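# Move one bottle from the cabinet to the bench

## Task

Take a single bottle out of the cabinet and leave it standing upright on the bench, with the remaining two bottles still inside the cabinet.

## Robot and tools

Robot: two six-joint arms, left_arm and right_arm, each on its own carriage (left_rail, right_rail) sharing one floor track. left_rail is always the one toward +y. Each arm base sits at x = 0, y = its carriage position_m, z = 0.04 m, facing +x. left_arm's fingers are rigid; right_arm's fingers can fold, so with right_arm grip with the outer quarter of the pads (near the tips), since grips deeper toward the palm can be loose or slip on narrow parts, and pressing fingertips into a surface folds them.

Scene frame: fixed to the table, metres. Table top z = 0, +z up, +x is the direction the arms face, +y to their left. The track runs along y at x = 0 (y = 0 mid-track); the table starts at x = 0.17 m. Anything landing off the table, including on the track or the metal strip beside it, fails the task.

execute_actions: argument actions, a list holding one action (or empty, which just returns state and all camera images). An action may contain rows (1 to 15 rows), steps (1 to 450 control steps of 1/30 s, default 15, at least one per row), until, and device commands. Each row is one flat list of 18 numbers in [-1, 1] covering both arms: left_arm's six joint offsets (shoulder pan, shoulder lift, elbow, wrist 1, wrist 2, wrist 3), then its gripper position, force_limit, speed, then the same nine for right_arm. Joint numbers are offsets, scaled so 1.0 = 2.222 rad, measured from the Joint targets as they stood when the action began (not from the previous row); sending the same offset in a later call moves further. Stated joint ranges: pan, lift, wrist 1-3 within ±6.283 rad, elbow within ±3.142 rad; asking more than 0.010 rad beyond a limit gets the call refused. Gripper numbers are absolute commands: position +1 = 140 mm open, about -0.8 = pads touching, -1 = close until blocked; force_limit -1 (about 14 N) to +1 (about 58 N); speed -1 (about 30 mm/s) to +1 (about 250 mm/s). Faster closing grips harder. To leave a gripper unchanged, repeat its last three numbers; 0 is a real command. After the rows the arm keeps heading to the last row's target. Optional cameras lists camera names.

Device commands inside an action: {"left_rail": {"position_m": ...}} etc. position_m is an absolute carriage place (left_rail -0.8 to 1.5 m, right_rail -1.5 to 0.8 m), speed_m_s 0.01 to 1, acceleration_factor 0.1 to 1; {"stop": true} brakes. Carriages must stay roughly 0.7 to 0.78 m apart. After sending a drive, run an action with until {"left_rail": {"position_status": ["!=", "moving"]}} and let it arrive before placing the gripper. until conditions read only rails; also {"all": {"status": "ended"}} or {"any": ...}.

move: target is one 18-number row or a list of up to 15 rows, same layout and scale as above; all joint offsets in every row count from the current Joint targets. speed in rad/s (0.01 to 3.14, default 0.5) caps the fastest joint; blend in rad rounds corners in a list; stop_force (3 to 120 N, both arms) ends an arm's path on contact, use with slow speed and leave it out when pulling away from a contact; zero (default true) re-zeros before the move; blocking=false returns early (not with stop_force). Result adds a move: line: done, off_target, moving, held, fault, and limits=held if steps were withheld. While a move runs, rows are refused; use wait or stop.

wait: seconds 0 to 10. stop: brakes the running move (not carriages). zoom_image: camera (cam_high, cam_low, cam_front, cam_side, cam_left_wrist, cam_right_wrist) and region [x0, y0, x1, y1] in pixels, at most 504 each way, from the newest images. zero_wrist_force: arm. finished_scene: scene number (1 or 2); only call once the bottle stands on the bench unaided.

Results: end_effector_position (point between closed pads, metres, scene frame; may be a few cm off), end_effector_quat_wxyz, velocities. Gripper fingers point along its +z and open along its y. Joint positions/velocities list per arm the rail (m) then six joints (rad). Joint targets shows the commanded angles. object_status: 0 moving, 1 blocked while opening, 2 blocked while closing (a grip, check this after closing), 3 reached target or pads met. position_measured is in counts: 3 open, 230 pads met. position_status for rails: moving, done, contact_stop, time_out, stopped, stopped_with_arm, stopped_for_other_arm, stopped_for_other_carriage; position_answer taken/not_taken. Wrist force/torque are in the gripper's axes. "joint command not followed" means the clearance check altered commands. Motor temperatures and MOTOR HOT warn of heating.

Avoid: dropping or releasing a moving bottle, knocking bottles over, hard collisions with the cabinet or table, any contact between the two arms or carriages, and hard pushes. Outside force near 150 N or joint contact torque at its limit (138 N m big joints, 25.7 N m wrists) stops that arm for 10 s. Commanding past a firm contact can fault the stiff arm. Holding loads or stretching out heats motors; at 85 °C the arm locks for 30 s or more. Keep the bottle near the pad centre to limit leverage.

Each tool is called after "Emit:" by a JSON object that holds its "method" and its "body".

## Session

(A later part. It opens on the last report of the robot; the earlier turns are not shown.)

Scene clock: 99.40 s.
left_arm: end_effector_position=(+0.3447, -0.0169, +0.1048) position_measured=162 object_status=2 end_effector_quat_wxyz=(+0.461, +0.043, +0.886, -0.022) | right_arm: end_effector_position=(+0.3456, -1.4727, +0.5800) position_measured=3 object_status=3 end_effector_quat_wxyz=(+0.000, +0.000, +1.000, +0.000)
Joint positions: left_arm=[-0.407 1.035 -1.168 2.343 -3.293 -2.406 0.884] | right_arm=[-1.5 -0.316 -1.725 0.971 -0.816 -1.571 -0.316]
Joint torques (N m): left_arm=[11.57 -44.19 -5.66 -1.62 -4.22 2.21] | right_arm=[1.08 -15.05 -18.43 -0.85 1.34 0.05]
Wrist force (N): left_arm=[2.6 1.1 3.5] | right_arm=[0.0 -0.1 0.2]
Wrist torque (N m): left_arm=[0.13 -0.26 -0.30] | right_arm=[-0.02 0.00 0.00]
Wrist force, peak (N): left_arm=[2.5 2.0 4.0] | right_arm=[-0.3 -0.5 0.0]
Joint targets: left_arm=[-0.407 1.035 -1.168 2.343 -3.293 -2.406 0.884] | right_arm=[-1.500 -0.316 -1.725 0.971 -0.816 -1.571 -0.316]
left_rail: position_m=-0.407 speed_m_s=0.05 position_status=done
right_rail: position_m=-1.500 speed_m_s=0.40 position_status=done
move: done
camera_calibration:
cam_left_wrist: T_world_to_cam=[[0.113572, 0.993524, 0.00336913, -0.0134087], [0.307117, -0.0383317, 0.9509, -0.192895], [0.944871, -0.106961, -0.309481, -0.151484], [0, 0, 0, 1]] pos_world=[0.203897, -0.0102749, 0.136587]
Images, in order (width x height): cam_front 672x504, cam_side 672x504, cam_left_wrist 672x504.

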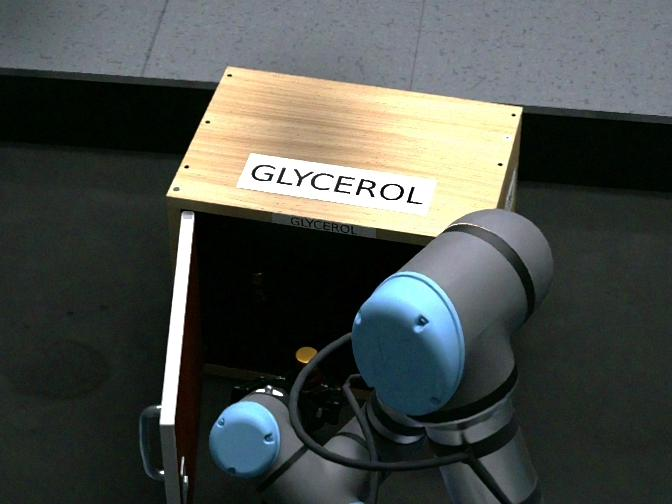

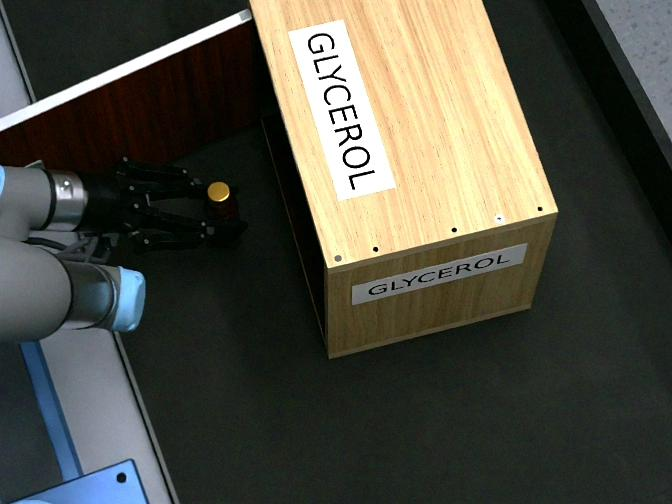

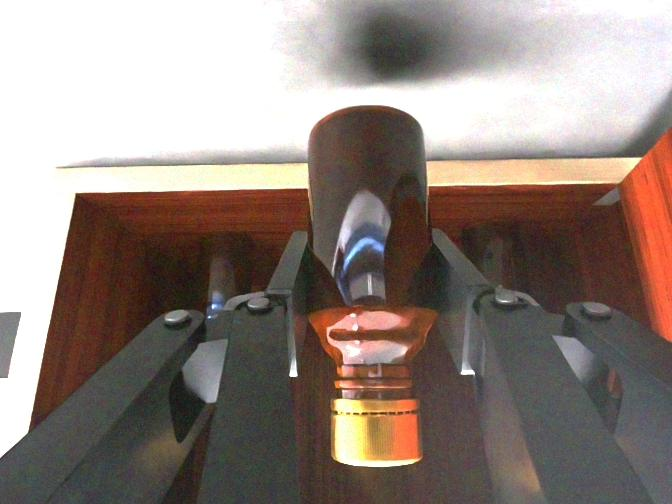

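Emit:
{"method": "execute_actions", "body": {"actions": [{"left_rail": {"position_m": -0.71, "speed_m_s": 0.12, "acceleration_factor": 0.15}, "steps": 180, "until": {"left_rail": {"position_status": ["!=", "moving"]}}}], "cameras": ["cam_front", "cam_side", "cam_left_wrist", "cam_high"]}}

Scene clock: 102.90 s.
left_arm: end_effector_position=(+0.3446, -0.3199, +0.1048) position_measured=162 object_status=2 end_effector_quat_wxyz=(+0.461, +0.043, +0.886, -0.022) | right_arm: end_effector_position=(+0.3456, -1.4727, +0.5800) position_measured=3 object_status=3 end_effector_quat_wxyz=(+0.000, +0.000, +1.000, +0.000)
Joint positions: left_arm=[-0.71 1.035 -1.168 2.343 -3.293 -2.406 0.884] | right_arm=[-1.5 -0.316 -1.725 0.971 -0.816 -1.571 -0.316]
Joint torques (N m): left_arm=[8.26 -40.02 -15.63 -2.08 -3.46 2.06] | right_arm=[1.24 -15.09 -18.6 -0.81 1.29 0.14]
Wrist force (N): left_arm=[2.5 1.4 3.4] | right_arm=[0.1 0.0 -0.1]
Wrist torque (N m): left_arm=[0.20 -0.25 -0.29] | right_arm=[0.01 -0.03 0.00]
Wrist force, peak (N): left_arm=[2.9 1.9 3.8] | right_arm=[-0.5 0.1 0.4]
Joint targets: left_arm=[-0.710 1.035 -1.168 2.343 -3.293 -2.406 0.884] | right_arm=[-1.500 -0.316 -1.725 0.971 -0.816 -1.571 -0.316]
Tool commands: left_gripper/position=-1.0 left_gripper/force_limit=-0.2 left_gripper/speed=-1.0 right_gripper/position=+1.0 right_gripper/force_limit=+1.0 right_gripper/speed=+1.0
left_rail: position_m=-0.710 speed_m_s=0.12 position_status=done
right_rail: position_m=-1.500 speed_m_s=0.40 position_status=done
camera_calibration:
cam_left_wrist: T_world_to_cam=[[0.113478, 0.993535, 0.00339932, 0.287659], [0.30712, -0.0383316, 0.950898, -0.204479], [0.944881, -0.106862, -0.309484, -0.183769], [0, 0, 0, 1]] pos_world=[0.203797, -0.313275, 0.136587]
Images, in order (width x height): cam_high 672x504, cam_front 672x504, cam_side 672x504, cam_left_wrist 672x504.

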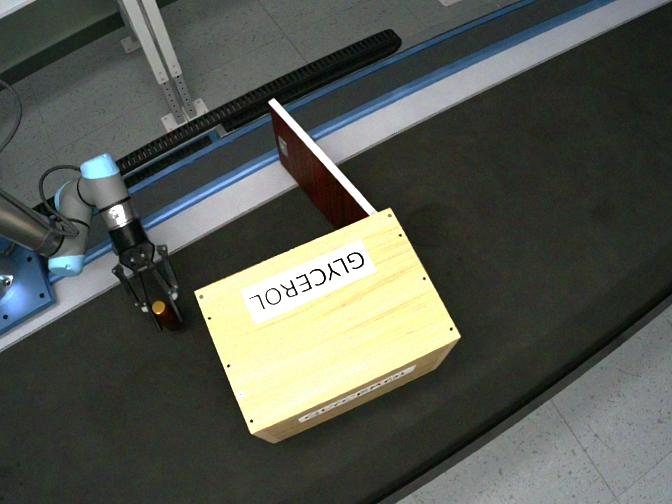

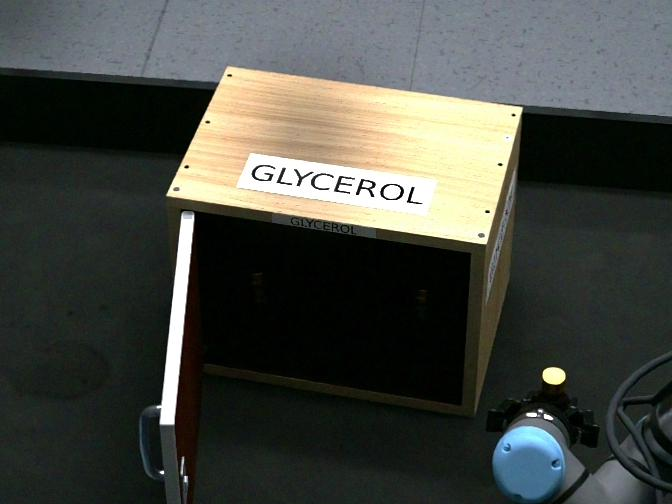

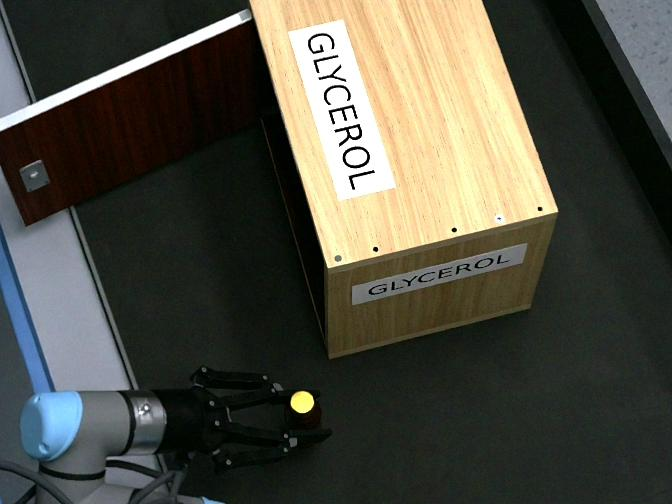

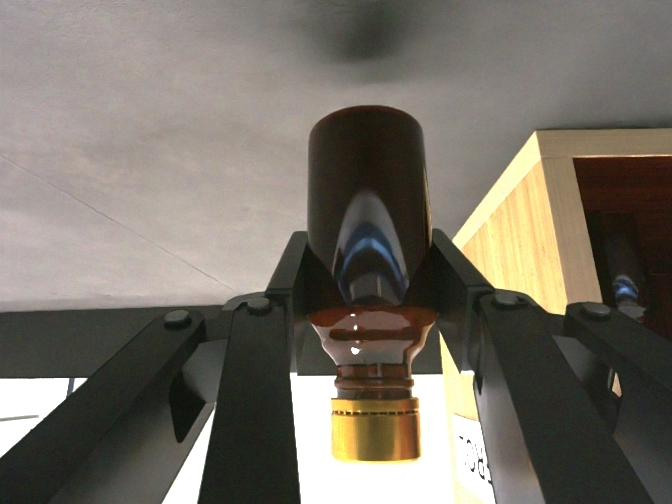

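Emit:
{"method": "move", "body": {"target": [0, 0.066097, 0.000976, -0.067072, 0, 0, -1, -0.2, -1, 0, 0, 0, 0, 0, 0, 1, 1, 1], "speed": 0.045, "stop_force": 4, "cameras": ["cam_side", "cam_high", "cam_front"]}}

Scene clock: 107.97 s.
left_arm: end_effector_position=(+0.3447, -0.3197, +0.0618) position_measured=162 object_status=2 end_effector_quat_wxyz=(+0.461, +0.043, +0.886, -0.022) | right_arm: end_effector_position=(+0.3456, -1.4727, +0.5800) position_measured=3 object_status=3 end_effector_quat_wxyz=(+0.000, +0.000, +1.000, +0.000)
Joint positions: left_arm=[-0.71 1.035 -1.033 2.345 -3.429 -2.406 0.884] | right_arm=[-1.5 -0.316 -1.725 0.971 -0.816 -1.571 -0.316]
Joint torques (N m): left_arm=[5.27 -45.89 -6.77 -1.77 -1.07 1.98] | right_arm=[1.01 -14.88 -18.73 -0.68 1.29 -0.04]
Wrist force (N): left_arm=[2.0 1.7 2.8] | right_arm=[-0.1 0.2 0.0]
Wrist torque (N m): left_arm=[0.25 -0.24 -0.32] | right_arm=[0.04 0.02 0.00]
Wrist force, peak (N): left_arm=[-11.2 1.2 -5.3] | right_arm=[-0.3 -0.4 0.3]
Joint targets: left_arm=[-0.710 1.035 -1.033 2.345 -3.429 -2.406 0.884] | right_arm=[-1.500 -0.316 -1.725 0.971 -0.816 -1.571 -0.316]
left_rail: position_m=-0.710 speed_m_s=0.12 position_status=done
right_rail: position_m=-1.500 speed_m_s=0.40 position_status=done
move: contact (left_arm); left_arm: the wrist 1 is farthest, 0.013 rad from its target
Images, in order (width x height): cam_high 672x504, cam_front 672x504, cam_side 672x504.

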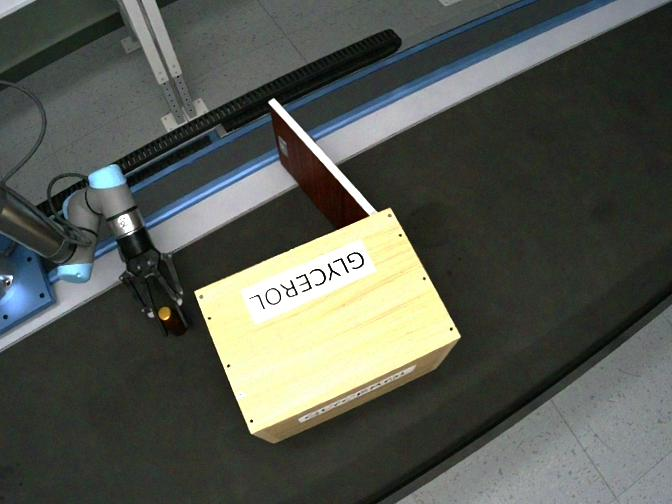

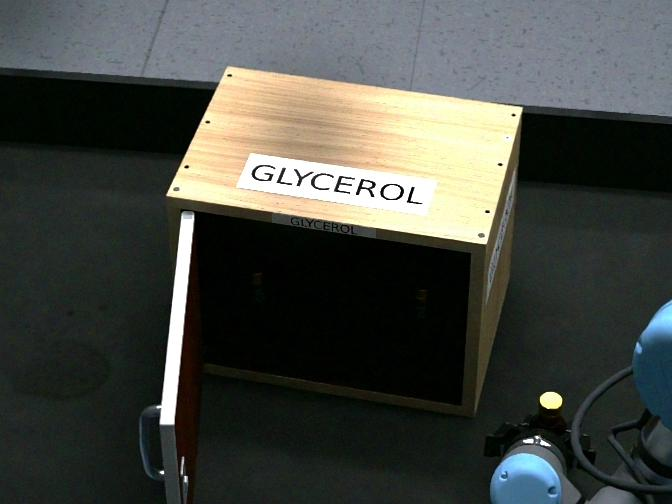

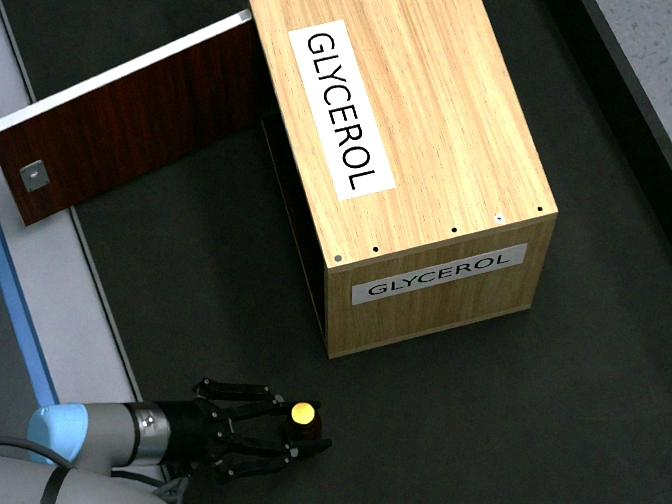

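Emit:
{"method": "move", "body": {"target": [0, 0.0036, 0, -0.0036, 0, 0, -1, -0.2, -1, 0, 0, 0, 0, 0, 0, 1, 1, 1], "speed": 0.01, "stop_force": 3}}

Scene clock: 108.83 s.
left_arm: end_effector_position=(+0.3447, -0.3197, +0.0617) position_measured=162 object_status=2 end_effector_quat_wxyz=(+0.461, +0.043, +0.886, -0.022) | right_arm: end_effector_position=(+0.3456, -1.4727, +0.5800) position_measured=3 object_status=3 end_effector_quat_wxyz=(+0.000, +0.000, +1.000, +0.000)
Joint positions: left_arm=[-0.71 1.035 -1.033 2.345 -3.429 -2.406 0.884] | right_arm=[-1.5 -0.316 -1.725 0.971 -0.816 -1.571 -0.316]
Joint torques (N m): left_arm=[5.42 -44.35 -8.83 -0.53 -2.14 2] | right_arm=[1.13 -14.99 -18.74 -0.72 1.23 0.07]
Wrist force (N): left_arm=[-1.6 1.7 0.7] | right_arm=[-0.1 0.0 -0.1]
Wrist torque (N m): left_arm=[0.32 -0.22 -0.35] | right_arm=[0.02 0.02 0.00]
Wrist force, peak (N): left_arm=[2.0 1.6 3.0] | right_arm=[-0.2 0.4 0.0]
Joint targets: left_arm=[-0.710 1.035 -1.033 2.345 -3.429 -2.406 0.884] | right_arm=[-1.500 -0.316 -1.725 0.971 -0.816 -1.571 -0.316]
left_rail: position_m=-0.710 speed_m_s=0.12 position_status=done
right_rail: position_m=-1.500 speed_m_s=0.40 position_status=done
move: contact (left_arm)

Emit:
{"method": "execute_actions", "body": {"actions": [], "cameras": ["cam_low", "cam_side", "cam_left_wrist"]}}

Emit:
{"method": "zoom_image", "body": {"camera": "cam_low", "region": [40, 220, 240, 370]}}

Scene clock: 108.97 s.
left_arm: end_effector_position=(+0.3447, -0.3197, +0.0617) position_measured=162 object_status=2 end_effector_quat_wxyz=(+0.461, +0.043, +0.886, -0.022) | right_arm: end_effector_position=(+0.3456, -1.4727, +0.5800) position_measured=3 object_status=3 end_effector_quat_wxyz=(+0.000, +0.000, +1.000, +0.000)
Joint positions: left_arm=[-0.71 1.035 -1.033 2.345 -3.429 -2.406 0.884] | right_arm=[-1.5 -0.316 -1.725 0.971 -0.816 -1.571 -0.316]
Joint velocities: within noise
Joint torques (N m): left_arm=[5.64 -44.22 -9.27 -0.69 -2.16 1.92] | right_arm=[1.5 -15.25 -18.98 -0.7 1.3 0.05]
Motor temperatures (°C): left_arm=[33 29 33 37 38 36] | right_arm=[31 29 36 40 36 45]
Wrist force (N): left_arm=[-0.9 2.0 1.0] | right_arm=[-0.2 0.0 0.1]
Wrist torque (N m): left_arm=[0.26 -0.22 -0.33] | right_arm=[0.00 0.04 0.00]
Wrist force, peak (N): left_arm=[-1.9 2.0 1.2] | right_arm=[0.0 0.1 0.3]
Joint targets: left_arm=[-0.710 1.035 -1.033 2.345 -3.429 -2.406 0.884] | right_arm=[-1.500 -0.316 -1.725 0.971 -0.816 -1.571 -0.316]
Tool commands: left_gripper/position=-1.0 left_gripper/force_limit=-0.2 left_gripper/speed=-1.0 right_gripper/position=+1.0 right_gripper/force_limit=+1.0 right_gripper/speed=+1.0
left_rail: position_m=-0.710 speed_m_s=0.12 position_status=done
right_rail: position_m=-1.500 speed_m_s=0.40 position_status=done
camera_calibration:
cam_left_wrist: T_world_to_cam=[[0.113478, 0.993535, 0.00340025, 0.287595], [0.30721, -0.0383427, 0.950869, -0.163538], [0.944852, -0.106858, -0.309575, -0.197166], [0, 0, 0, 1]] pos_world=[0.203897, -0.313075, 0.0934874]
Images, in order (width x height): cam_low 672x504, cam_side 672x504, cam_left_wrist 672x504.

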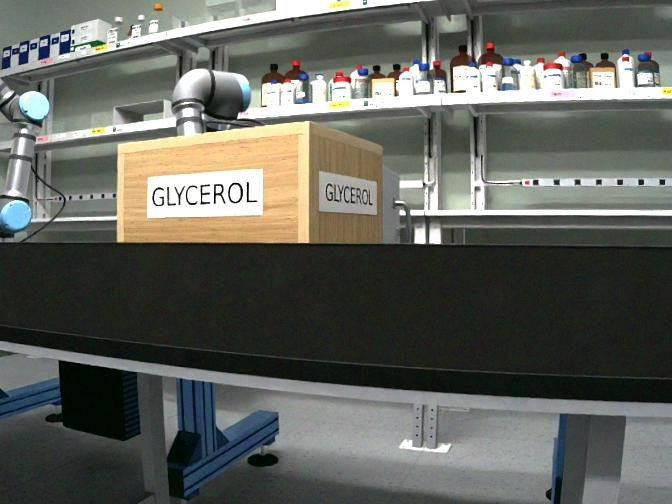

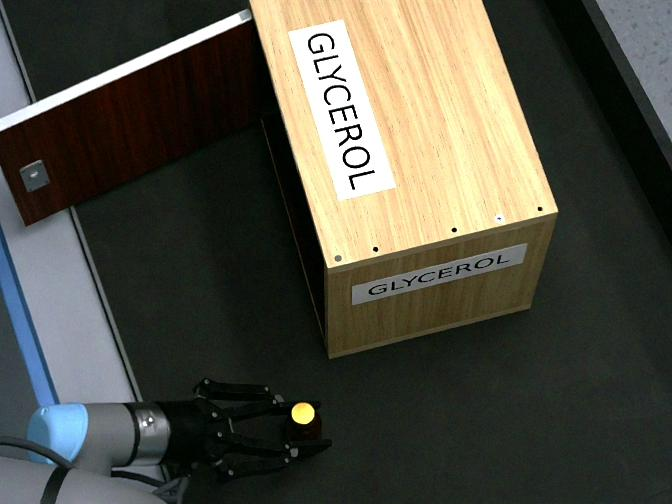

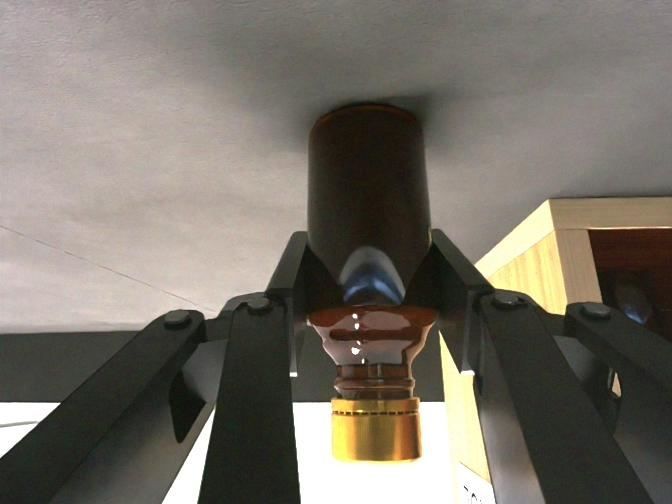

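Scaled by 2.520.

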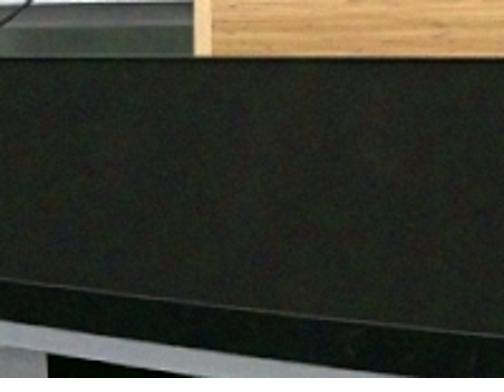

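Emit:
{"method": "execute_actions", "body": {"actions": [{"rows": [[0,0,0,0,0,0,0.0,-0.2,-1,0,0,0,0,0,0,1,1,1]], "steps": 60}], "cameras": ["cam_side", "cam_left_wrist"]}}

Scene clock: 111.30 s.
left_arm: end_effector_position=(+0.3447, -0.3197, +0.0617) position_measured=129 object_status=3 end_effector_quat_wxyz=(+0.461, +0.043, +0.886, -0.022) | right_arm: end_effector_position=(+0.3456, -1.4727, +0.5800) position_measured=3 object_status=3 end_effector_quat_wxyz=(+0.000, +0.000, +1.000, +0.000)
Joint positions: left_arm=[-0.71 1.035 -1.033 2.345 -3.429 -2.406 0.884] | right_arm=[-1.5 -0.316 -1.725 0.971 -0.816 -1.571 -0.316]
Joint torques (N m): left_arm=[5.42 -44.32 -8.16 -5.15 -2.13 2.13] | right_arm=[1.28 -15.27 -18.17 -0.56 1.35 0.06]
Wrist force (N): left_arm=[0.1 1.7 1.9] | right_arm=[0.0 0.1 0.0]
Wrist torque (N m): left_arm=[0.25 -0.20 -0.31] | right_arm=[0.03 0.00 0.00]
Wrist force, peak (N): left_arm=[-0.9 2.4 1.4] | right_arm=[-0.2 -0.2 0.2]
Joint targets: left_arm=[-0.710 1.035 -1.033 2.345 -3.429 -2.406 0.884] | right_arm=[-1.500 -0.316 -1.725 0.971 -0.816 -1.571 -0.316]
left_rail: position_m=-0.710 speed_m_s=0.12 position_status=done
right_rail: position_m=-1.500 speed_m_s=0.40 position_status=done
camera_calibration:
cam_left_wrist: T_world_to_cam=[[0.113478, 0.993535, 0.00339932, 0.287496], [0.30712, -0.0383316, 0.950898, -0.163515], [0.944881, -0.106862, -0.309484, -0.197171], [0, 0, 0, 1]] pos_world=[0.203897, -0.312975, 0.0934873]
Images, in order (width x height): cam_side 672x504, cam_left_wrist 672x504.

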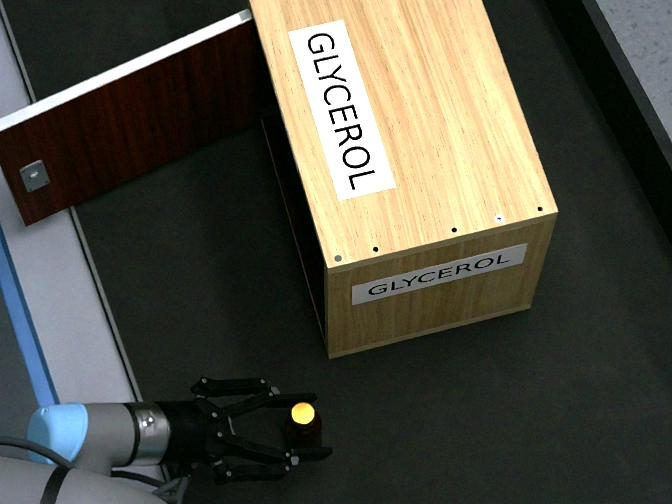

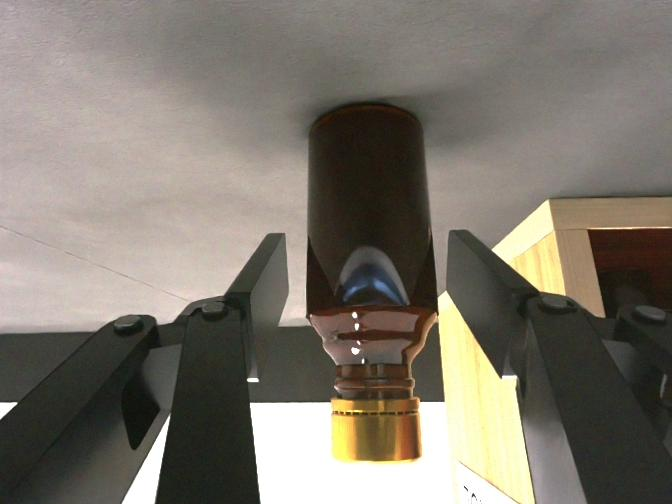

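Emit:
{"method": "move", "body": {"target": [[0.042459, -0.056305, 0.009104, 0.090451, -0.020316, 0.057024, 0.0, -0.2, -1, 0, 0, 0, 0, 0, 0, 1, 1, 1], [0.122357, -0.152715, -0.004278, 0.297548, -0.047331, 0.179915, 0.0, -0.2, -1, 0, 0, 0, 0, 0, 0, 1, 1, 1]], "speed": [0.12, 0.4], "blend": 0.02, "cameras": ["cam_side", "cam_high", "cam_front", "cam_left_wrist"]}}

Scene clock: 116.67 s.
left_arm: end_effector_position=(+0.2304, -0.3092, +0.1417) position_measured=129 object_status=3 end_effector_quat_wxyz=(+0.461, +0.043, +0.886, -0.022) | right_arm: end_effector_position=(+0.3456, -1.4727, +0.5800) position_measured=3 object_status=3 end_effector_quat_wxyz=(+0.000, +0.000, +1.000, +0.000)
Joint positions: left_arm=[-0.71 1.307 -1.372 2.336 -2.768 -2.511 1.284] | right_arm=[-1.5 -0.316 -1.725 0.971 -0.816 -1.571 -0.316]
Joint torques (N m): left_arm=[11.15 -36.67 -24.86 -0.57 -4.4 1.89] | right_arm=[1.03 -15.59 -18.97 -0.51 1.25 0.04]
Wrist force (N): left_arm=[0.1 1.7 1.5] | right_arm=[0.0 -0.1 0.1]
Wrist torque (N m): left_arm=[0.25 -0.18 -0.28] | right_arm=[-0.02 0.01 0.00]
Wrist force, peak (N): left_arm=[0.0 2.1 2.0] | right_arm=[0.0 -0.4 0.4]
Joint targets: left_arm=[-0.710 1.307 -1.373 2.336 -2.768 -2.511 1.284] | right_arm=[-1.500 -0.316 -1.725 0.971 -0.816 -1.571 -0.316]
left_rail: position_m=-0.710 speed_m_s=0.12 position_status=done
right_rail: position_m=-1.500 speed_m_s=0.40 position_status=done
move: done
camera_calibration:
cam_left_wrist: T_world_to_cam=[[0.11352, 0.993531, 0.00316651, 0.289798], [0.307261, -0.038138, 0.950861, -0.204028], [0.94483, -0.106969, -0.309603, -0.0632975], [0, 0, 0, 1]] pos_world=[0.0895971, -0.302475, 0.173487]
Images, in order (width x height): cam_high 672x504, cam_front 672x504, cam_side 672x504, cam_left_wrist 672x504.

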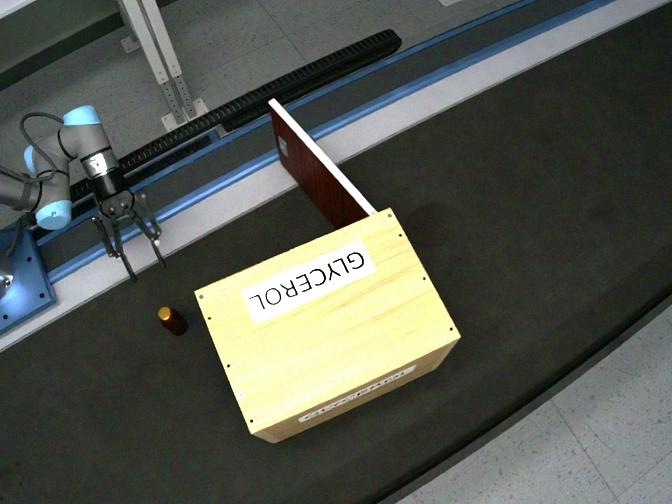

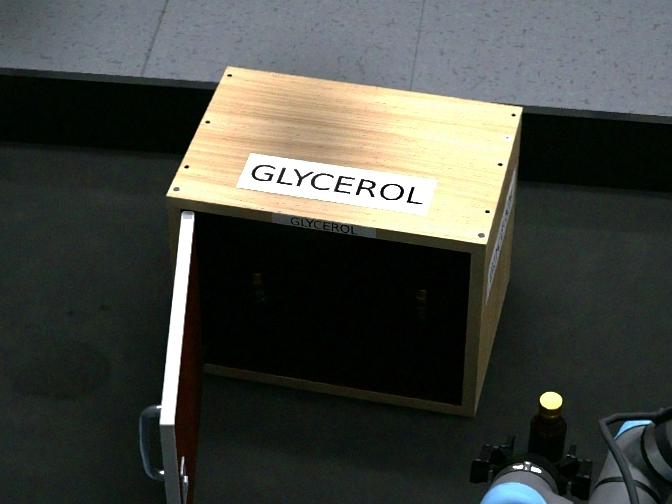

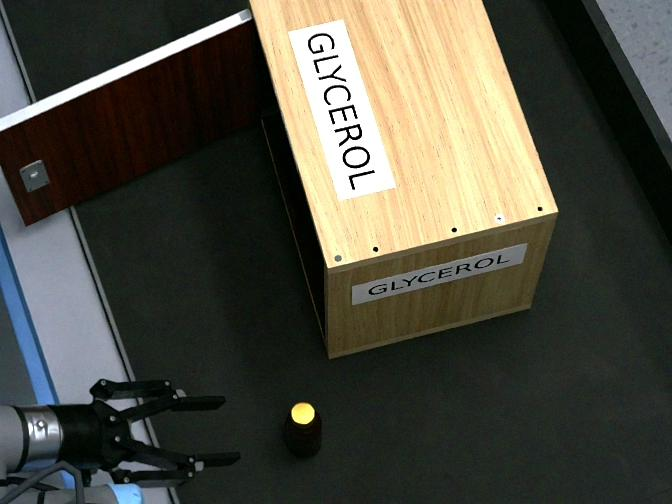

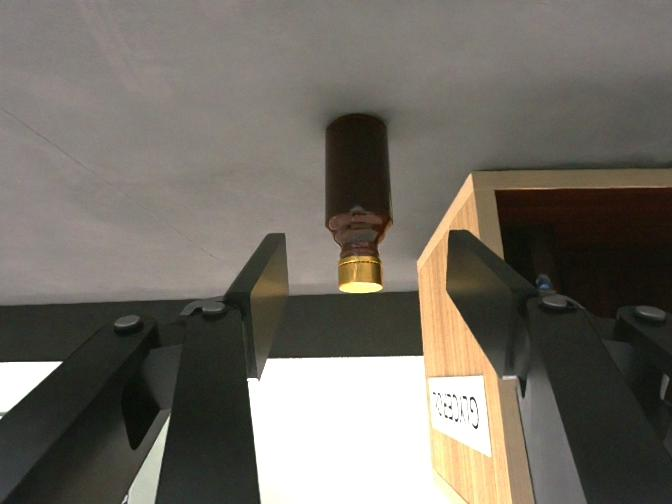

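Emit:
{"method": "zoom_image", "body": {"camera": "cam_side", "region": [0, 0, 300, 225]}}

Emit:
{"method": "zoom_image", "body": {"camera": "cam_high", "region": [250, 80, 430, 240]}}

Emit:
{"method": "zoom_image", "body": {"camera": "cam_front", "region": [130, 160, 510, 445]}}

Scaled by 1.680.

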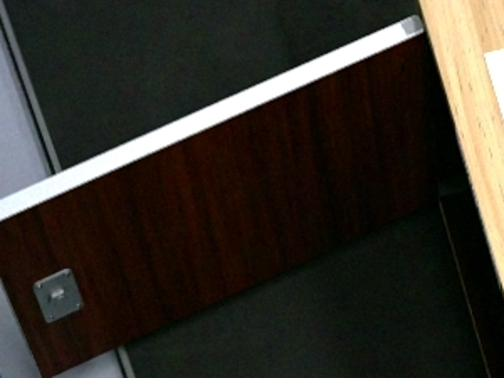

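Scaled by 2.800.

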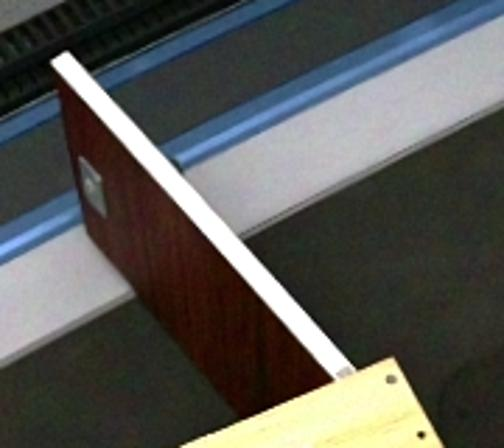

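Scaled by 1.326.

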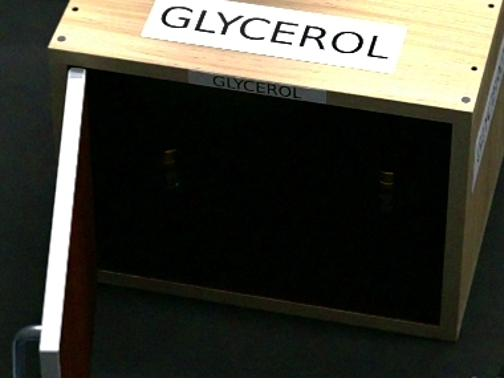

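Emit:
{"method": "move", "body": {"target": [-0.215212, -0.054635, -0.477048, 0.636814, 0.423129, 0.140883, -0.8, -0.2, -1, 0, 0, 0, 0, 0, 0, 1, 1, 1], "speed": 0.6, "cameras": ["cam_side"]}}

Scene clock: 121.40 s.
left_arm: end_effector_position=(+0.2499, -0.2400, +0.3999) position_measured=229 object_status=3 end_effector_quat_wxyz=(+0.000, +0.375, +0.927, +0.000) | right_arm: end_effector_position=(+0.3456, -1.4727, +0.5800) position_measured=3 object_status=3 end_effector_quat_wxyz=(+0.000, +0.000, +1.000, +0.000)
Joint positions: left_arm=[-0.71 0.829 -1.494 1.276 -1.353 -1.571 1.597] | right_arm=[-1.5 -0.316 -1.725 0.971 -0.816 -1.571 -0.316]
Joint torques (N m): left_arm=[-11.86 -40.6 -33.75 -0.26 2.01 2.16] | right_arm=[0.85 -15.4 -18.79 -0.58 1.27 -0.02]
Wrist force (N): left_arm=[-0.6 0.8 0.1] | right_arm=[-0.1 0.1 -0.2]
Wrist torque (N m): left_arm=[0.20 0.16 -0.04] | right_arm=[0.02 0.00 0.00]
Wrist force, peak (N): left_arm=[0.0 1.9 2.1] | right_arm=[-0.1 -0.3 0.5]
Joint targets: left_arm=[-0.710 0.829 -1.494 1.276 -1.353 -1.571 1.597] | right_arm=[-1.500 -0.316 -1.725 0.971 -0.816 -1.571 -0.316]
left_rail: position_m=-0.710 speed_m_s=0.12 position_status=done
right_rail: position_m=-1.500 speed_m_s=0.40 position_status=done
move: done
Images, in order (width x height): cam_side 672x504.

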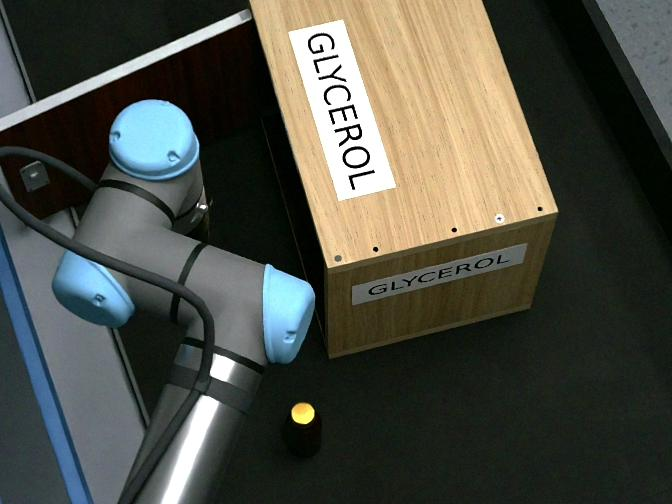

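Emit:
{"method": "execute_actions", "body": {"actions": [{"left_rail": {"position_m": -0.42, "speed_m_s": 0.25, "acceleration_factor": 0.4}, "steps": 150, "until": {"left_rail": {"position_status": ["!=", "moving"]}}}], "cameras": ["cam_side"]}}

Scene clock: 125.13 s.
left_arm: end_effector_position=(+0.2499, +0.0500, +0.3999) position_measured=229 object_status=3 end_effector_quat_wxyz=(+0.000, +0.375, +0.927, +0.000) | right_arm: end_effector_position=(+0.3456, -1.4727, +0.5800) position_measured=3 object_status=3 end_effector_quat_wxyz=(+0.000, +0.000, +1.000, +0.000)
Joint positions: left_arm=[-0.42 0.829 -1.494 1.276 -1.353 -1.571 1.597] | right_arm=[-1.5 -0.316 -1.725 0.971 -0.816 -1.571 -0.316]
Joint torques (N m): left_arm=[-2.61 -24.96 -25.74 -3.62 0.51 1.98] | right_arm=[1.13 -15.89 -18.61 -0.47 1.26 0.01]
Wrist force (N): left_arm=[-0.7 0.9 -0.1] | right_arm=[0.1 -0.3 0.0]
Wrist torque (N m): left_arm=[0.24 0.17 -0.03] | right_arm=[-0.06 -0.03 0.00]
Wrist force, peak (N): left_arm=[-1.7 -0.4 -0.3] | right_arm=[0.0 -0.2 0.5]
Joint targets: left_arm=[-0.420 0.829 -1.494 1.276 -1.353 -1.571 1.597] | right_arm=[-1.500 -0.316 -1.725 0.971 -0.816 -1.571 -0.316]
Tool commands: left_gripper/position=-0.8 left_gripper/force_limit=-0.2 left_gripper/speed=-1.0 right_gripper/position=+1.0 right_gripper/force_limit=+1.0 right_gripper/speed=+1.0
left_rail: position_m=-0.420 speed_m_s=0.25 position_status=done
right_rail: position_m=-1.500 speed_m_s=0.40 position_status=done
Images, in order (width x height): cam_side 672x504.

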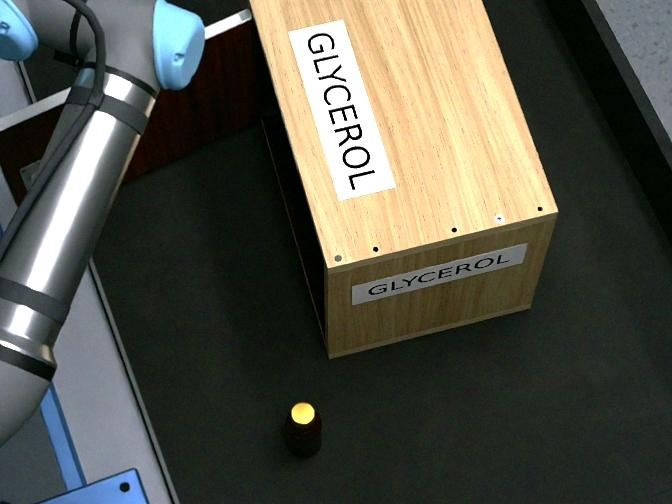

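Emit:
{"method": "move", "body": {"target": [[0.073294, 0.158935, -0.203153, 0.044310, 0, 0.387460, -0.8, -0.2, -1, 0, 0, 0, 0, 0, 0, 1, 1, 1], [0.073294, 0.141716, 0.024952, -0.166577, 0, 0.387460, -0.8, -0.2, -1, 0, 0, 0, 0, 0, 0, 1, 1, 1]], "speed": [0.5, 0.35], "blend": 0.04, "cameras": ["cam_side", "cam_high", "cam_front", "cam_left_wrist"]}}

Scene clock: 130.73 s.
left_arm: end_effector_position=(+0.2439, +0.1967, +0.2247) position_measured=229 object_status=3 end_effector_quat_wxyz=(+0.000, +0.669, +0.743, +0.000) | right_arm: end_effector_position=(+0.3456, -1.4727, +0.5800) position_measured=3 object_status=3 end_effector_quat_wxyz=(+0.000, +0.000, +1.000, +0.000)
Joint positions: left_arm=[-0.42 0.992 -1.179 1.331 -1.723 -1.571 2.458] | right_arm=[-1.5 -0.316 -1.725 0.971 -0.816 -1.571 -0.316]
Joint torques (N m): left_arm=[10.12 -55.44 -18.5 -5.96 -2.09 2.16] | right_arm=[1.1 -15.91 -18.79 -0.47 1.32 0.01]
Wrist force (N): left_arm=[-1.2 0.3 0.0] | right_arm=[0.2 0.1 0.1]
Wrist torque (N m): left_arm=[0.06 0.25 -0.05] | right_arm=[0.02 -0.06 0.00]
Wrist force, peak (N): left_arm=[-1.6 0.6 -0.2] | right_arm=[-0.2 0.2 0.5]
Joint targets: left_arm=[-0.420 0.992 -1.179 1.331 -1.723 -1.571 2.458] | right_arm=[-1.500 -0.316 -1.725 0.971 -0.816 -1.571 -0.316]
left_rail: position_m=-0.420 speed_m_s=0.25 position_status=done
right_rail: position_m=-1.500 speed_m_s=0.40 position_status=done
move: done
camera_calibration:
cam_left_wrist: T_world_to_cam=[[0.995703, 0.091734, -0.0126934, -0.248774], [0.0914358, -0.952081, 0.291859, 0.112739], [0.0146883, -0.291765, -0.956377, 0.412422], [0, 0, 0, 1]] pos_world=[0.231339, 0.250488, 0.358369]
Images, in order (width x height): cam_high 672x504, cam_front 672x504, cam_side 672x504, cam_left_wrist 672x504.

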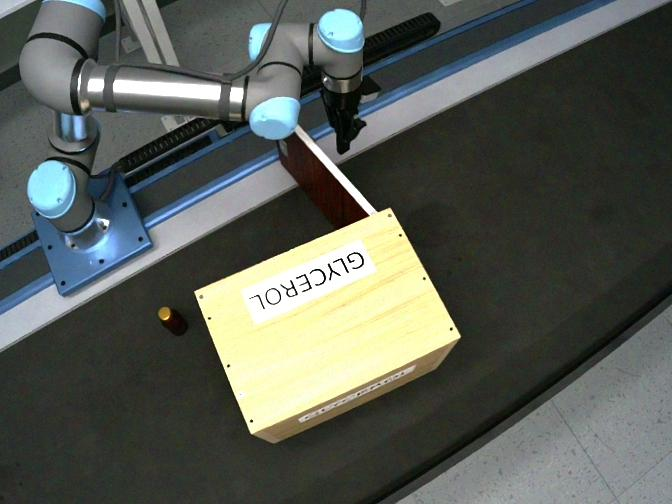

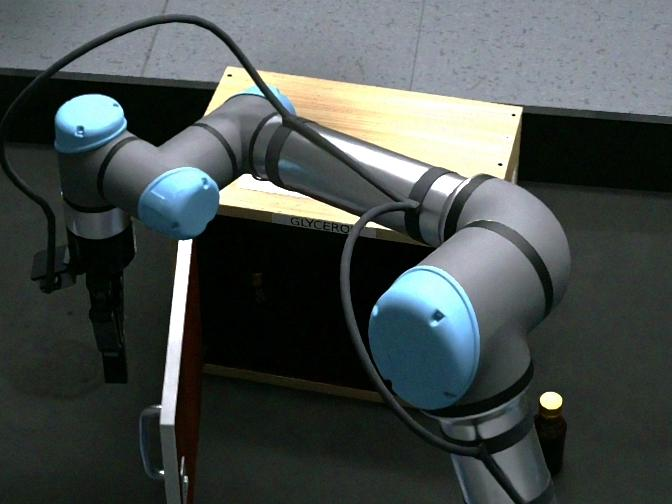

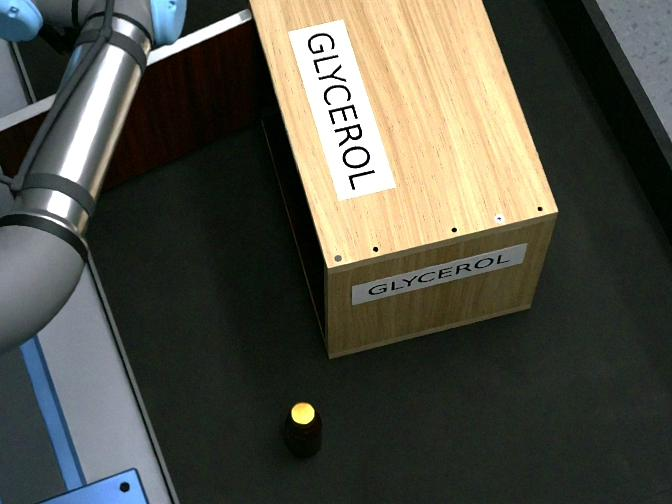

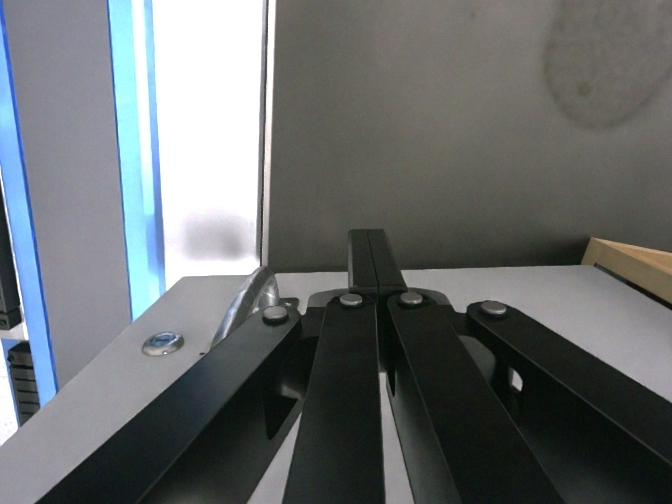

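Emit:
{"method": "move", "body": {"target": [-0.027121, -0.055105, 0.075240, -0.020135, 0, -0.027121, -0.8, -0.2, -1, 0, 0, 0, 0, 0, 0, 1, 1, 1], "speed": 0.05, "stop_force": 4, "cameras": ["cam_left_wrist", "cam_side"]}}

Scene clock: 136.43 s.
left_arm: end_effector_position=(+0.2493, +0.1411, +0.2244) position_measured=229 object_status=3 end_effector_quat_wxyz=(+0.000, +0.669, +0.743, +0.000) | right_arm: end_effector_position=(+0.3456, -1.4727, +0.5800) position_measured=3 object_status=3 end_effector_quat_wxyz=(+0.000, +0.000, +1.000, +0.000)
Joint positions: left_arm=[-0.42 0.934 -1.297 1.493 -1.766 -1.571 2.4] | right_arm=[-1.5 -0.316 -1.725 0.971 -0.816 -1.571 -0.316]
Joint torques (N m): left_arm=[10.88 -29.46 -33.35 -0.44 -2.14 2.16] | right_arm=[0.68 -15.61 -18.67 -0.55 1.27 0.13]
Wrist force (N): left_arm=[-0.9 0.5 0.1] | right_arm=[-0.1 0.0 0.1]
Wrist torque (N m): left_arm=[0.11 0.20 0.01] | right_arm=[0.00 0.02 0.00]
Wrist force, peak (N): left_arm=[4.9 1.4 0.3] | right_arm=[-0.1 -0.6 0.0]
Joint targets: left_arm=[-0.420 0.934 -1.297 1.493 -1.766 -1.571 2.400] | right_arm=[-1.500 -0.316 -1.725 0.971 -0.816 -1.571 -0.316]
left_rail: position_m=-0.420 speed_m_s=0.25 position_status=done
right_rail: position_m=-1.500 speed_m_s=0.40 position_status=done
move: contact (left_arm)
camera_calibration:
cam_left_wrist: T_world_to_cam=[[0.995701, 0.0917637, -0.0125983, -0.249185], [0.0914364, -0.952078, 0.291867, 0.0593179], [0.0147882, -0.291765, -0.956376, 0.395683], [0, 0, 0, 1]] pos_world=[0.236839, 0.194788, 0.35797]
Images, in order (width x height): cam_side 672x504, cam_left_wrist 672x504.

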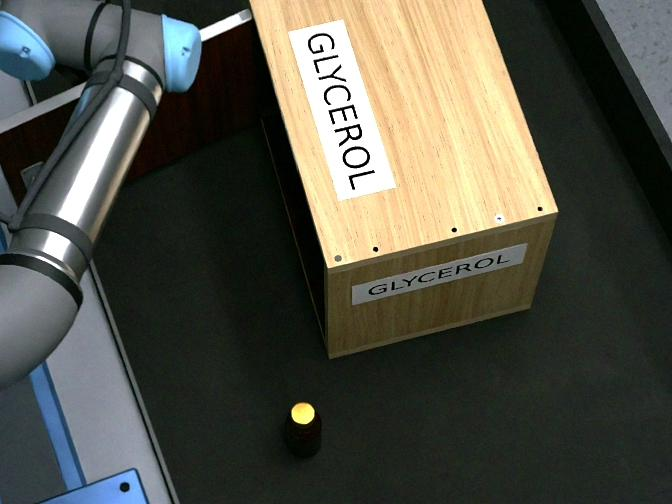

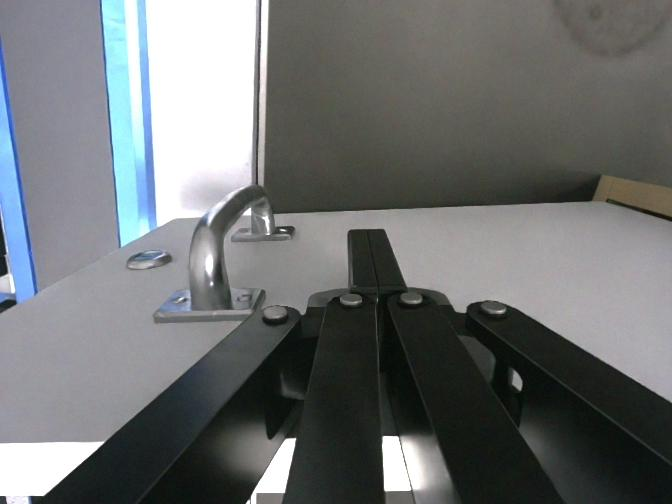

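Emit:
{"method": "move", "body": {"target": [[-0.027232, -0.040505, 0.050074, -0.009927, 0, -0.137164, -0.8, -0.2, -1, 0, 0, 0, 0, 0, 0, 1, 1, 1], [-0.070034, -0.076834, 0.092173, -0.015697, 0, -0.297788, -0.8, -0.2, -1, 0, 0, 0, 0, 0, 0, 1, 1, 1], [-0.118983, -0.094595, 0.111581, -0.017343, 0, -0.464558, -0.8, -0.2, -1, 0, 0, 0, 0, 0, 0, 1, 1, 1], [-0.166036, -0.090467, 0.107140, -0.017031, 0, -0.629432, -0.8, -0.2, -1, 0, 0, 0, 0, 0, 0, 1, 1, 1]], "speed": [0.14, 0.17, 0.17, 0.15], "blend": 0.05, "stop_force": 12, "cameras": ["cam_left_wrist", "cam_side", "cam_front"]}}

Scene clock: 146.77 s.
left_arm: end_effector_position=(+0.3615, -0.0331, +0.2250) position_measured=229 object_status=3 end_effector_quat_wxyz=(+0.000, +0.216, +0.976, +0.000) | right_arm: end_effector_position=(+0.3456, -1.4727, +0.5800) position_measured=3 object_status=3 end_effector_quat_wxyz=(+0.000, +0.000, +1.000, +0.000)
Joint positions: left_arm=[-0.42 0.565 -1.498 1.731 -1.804 -1.571 1.001] | right_arm=[-1.5 -0.316 -1.725 0.971 -0.816 -1.571 -0.316]
Joint torques (N m): left_arm=[-14.75 -20.17 -33.28 -0.83 -1.93 -1.44] | right_arm=[1.19 -16.35 -18.51 -0.54 1.29 0.11]
Wrist force (N): left_arm=[3.6 1.5 0.1] | right_arm=[0.0 0.1 0.1]
Wrist torque (N m): left_arm=[0.16 -0.18 -0.04] | right_arm=[0.03 0.01 0.00]
Wrist force, peak (N): left_arm=[4.3 -0.1 0.8] | right_arm=[-0.3 0.2 0.4]
Joint targets: left_arm=[-0.420 0.565 -1.498 1.731 -1.804 -1.571 1.001] | right_arm=[-1.500 -0.316 -1.725 0.971 -0.816 -1.571 -0.316]
left_rail: position_m=-0.420 speed_m_s=0.25 position_status=done
right_rail: position_m=-1.500 speed_m_s=0.40 position_status=done
move: done
camera_calibration:
cam_left_wrist: T_world_to_cam=[[0.434281, 0.9007, -0.011843, -0.115359], [0.862905, -0.412214, 0.29236, -0.378078], [0.258447, -0.137186, -0.956235, 0.260816], [0, 0, 0, 1]] pos_world=[0.308936, -0.0161645, 0.35857]
Images, in order (width x height): cam_front 672x504, cam_side 672x504, cam_left_wrist 672x504.

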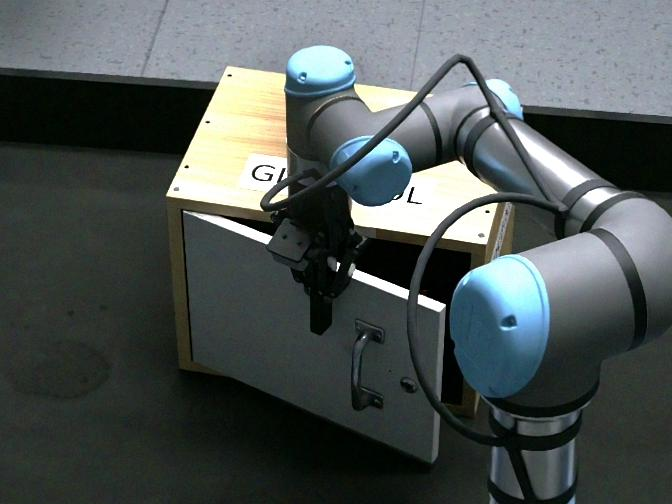

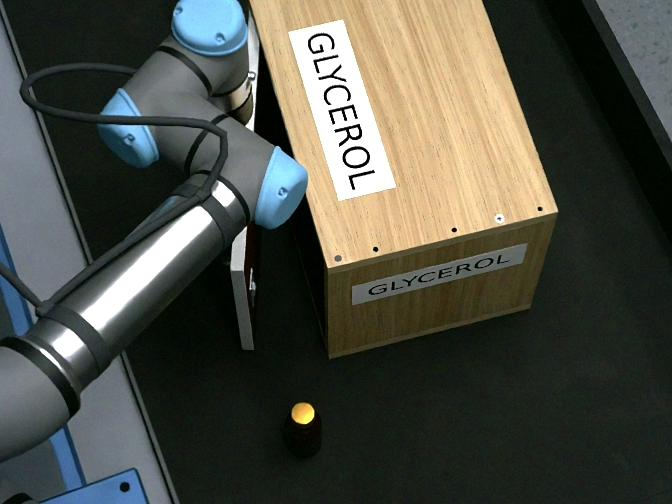

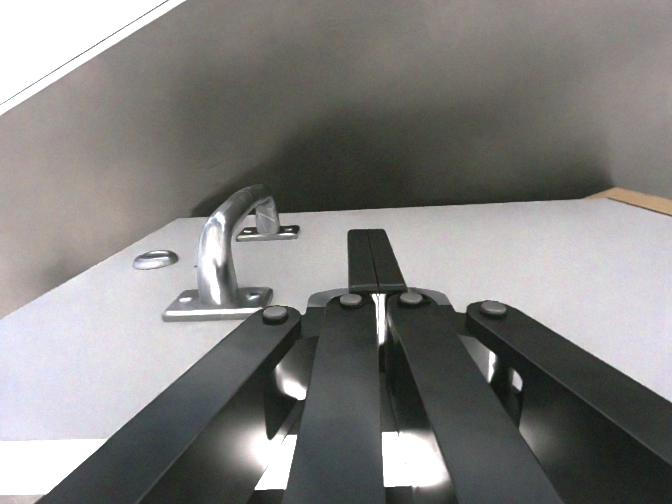

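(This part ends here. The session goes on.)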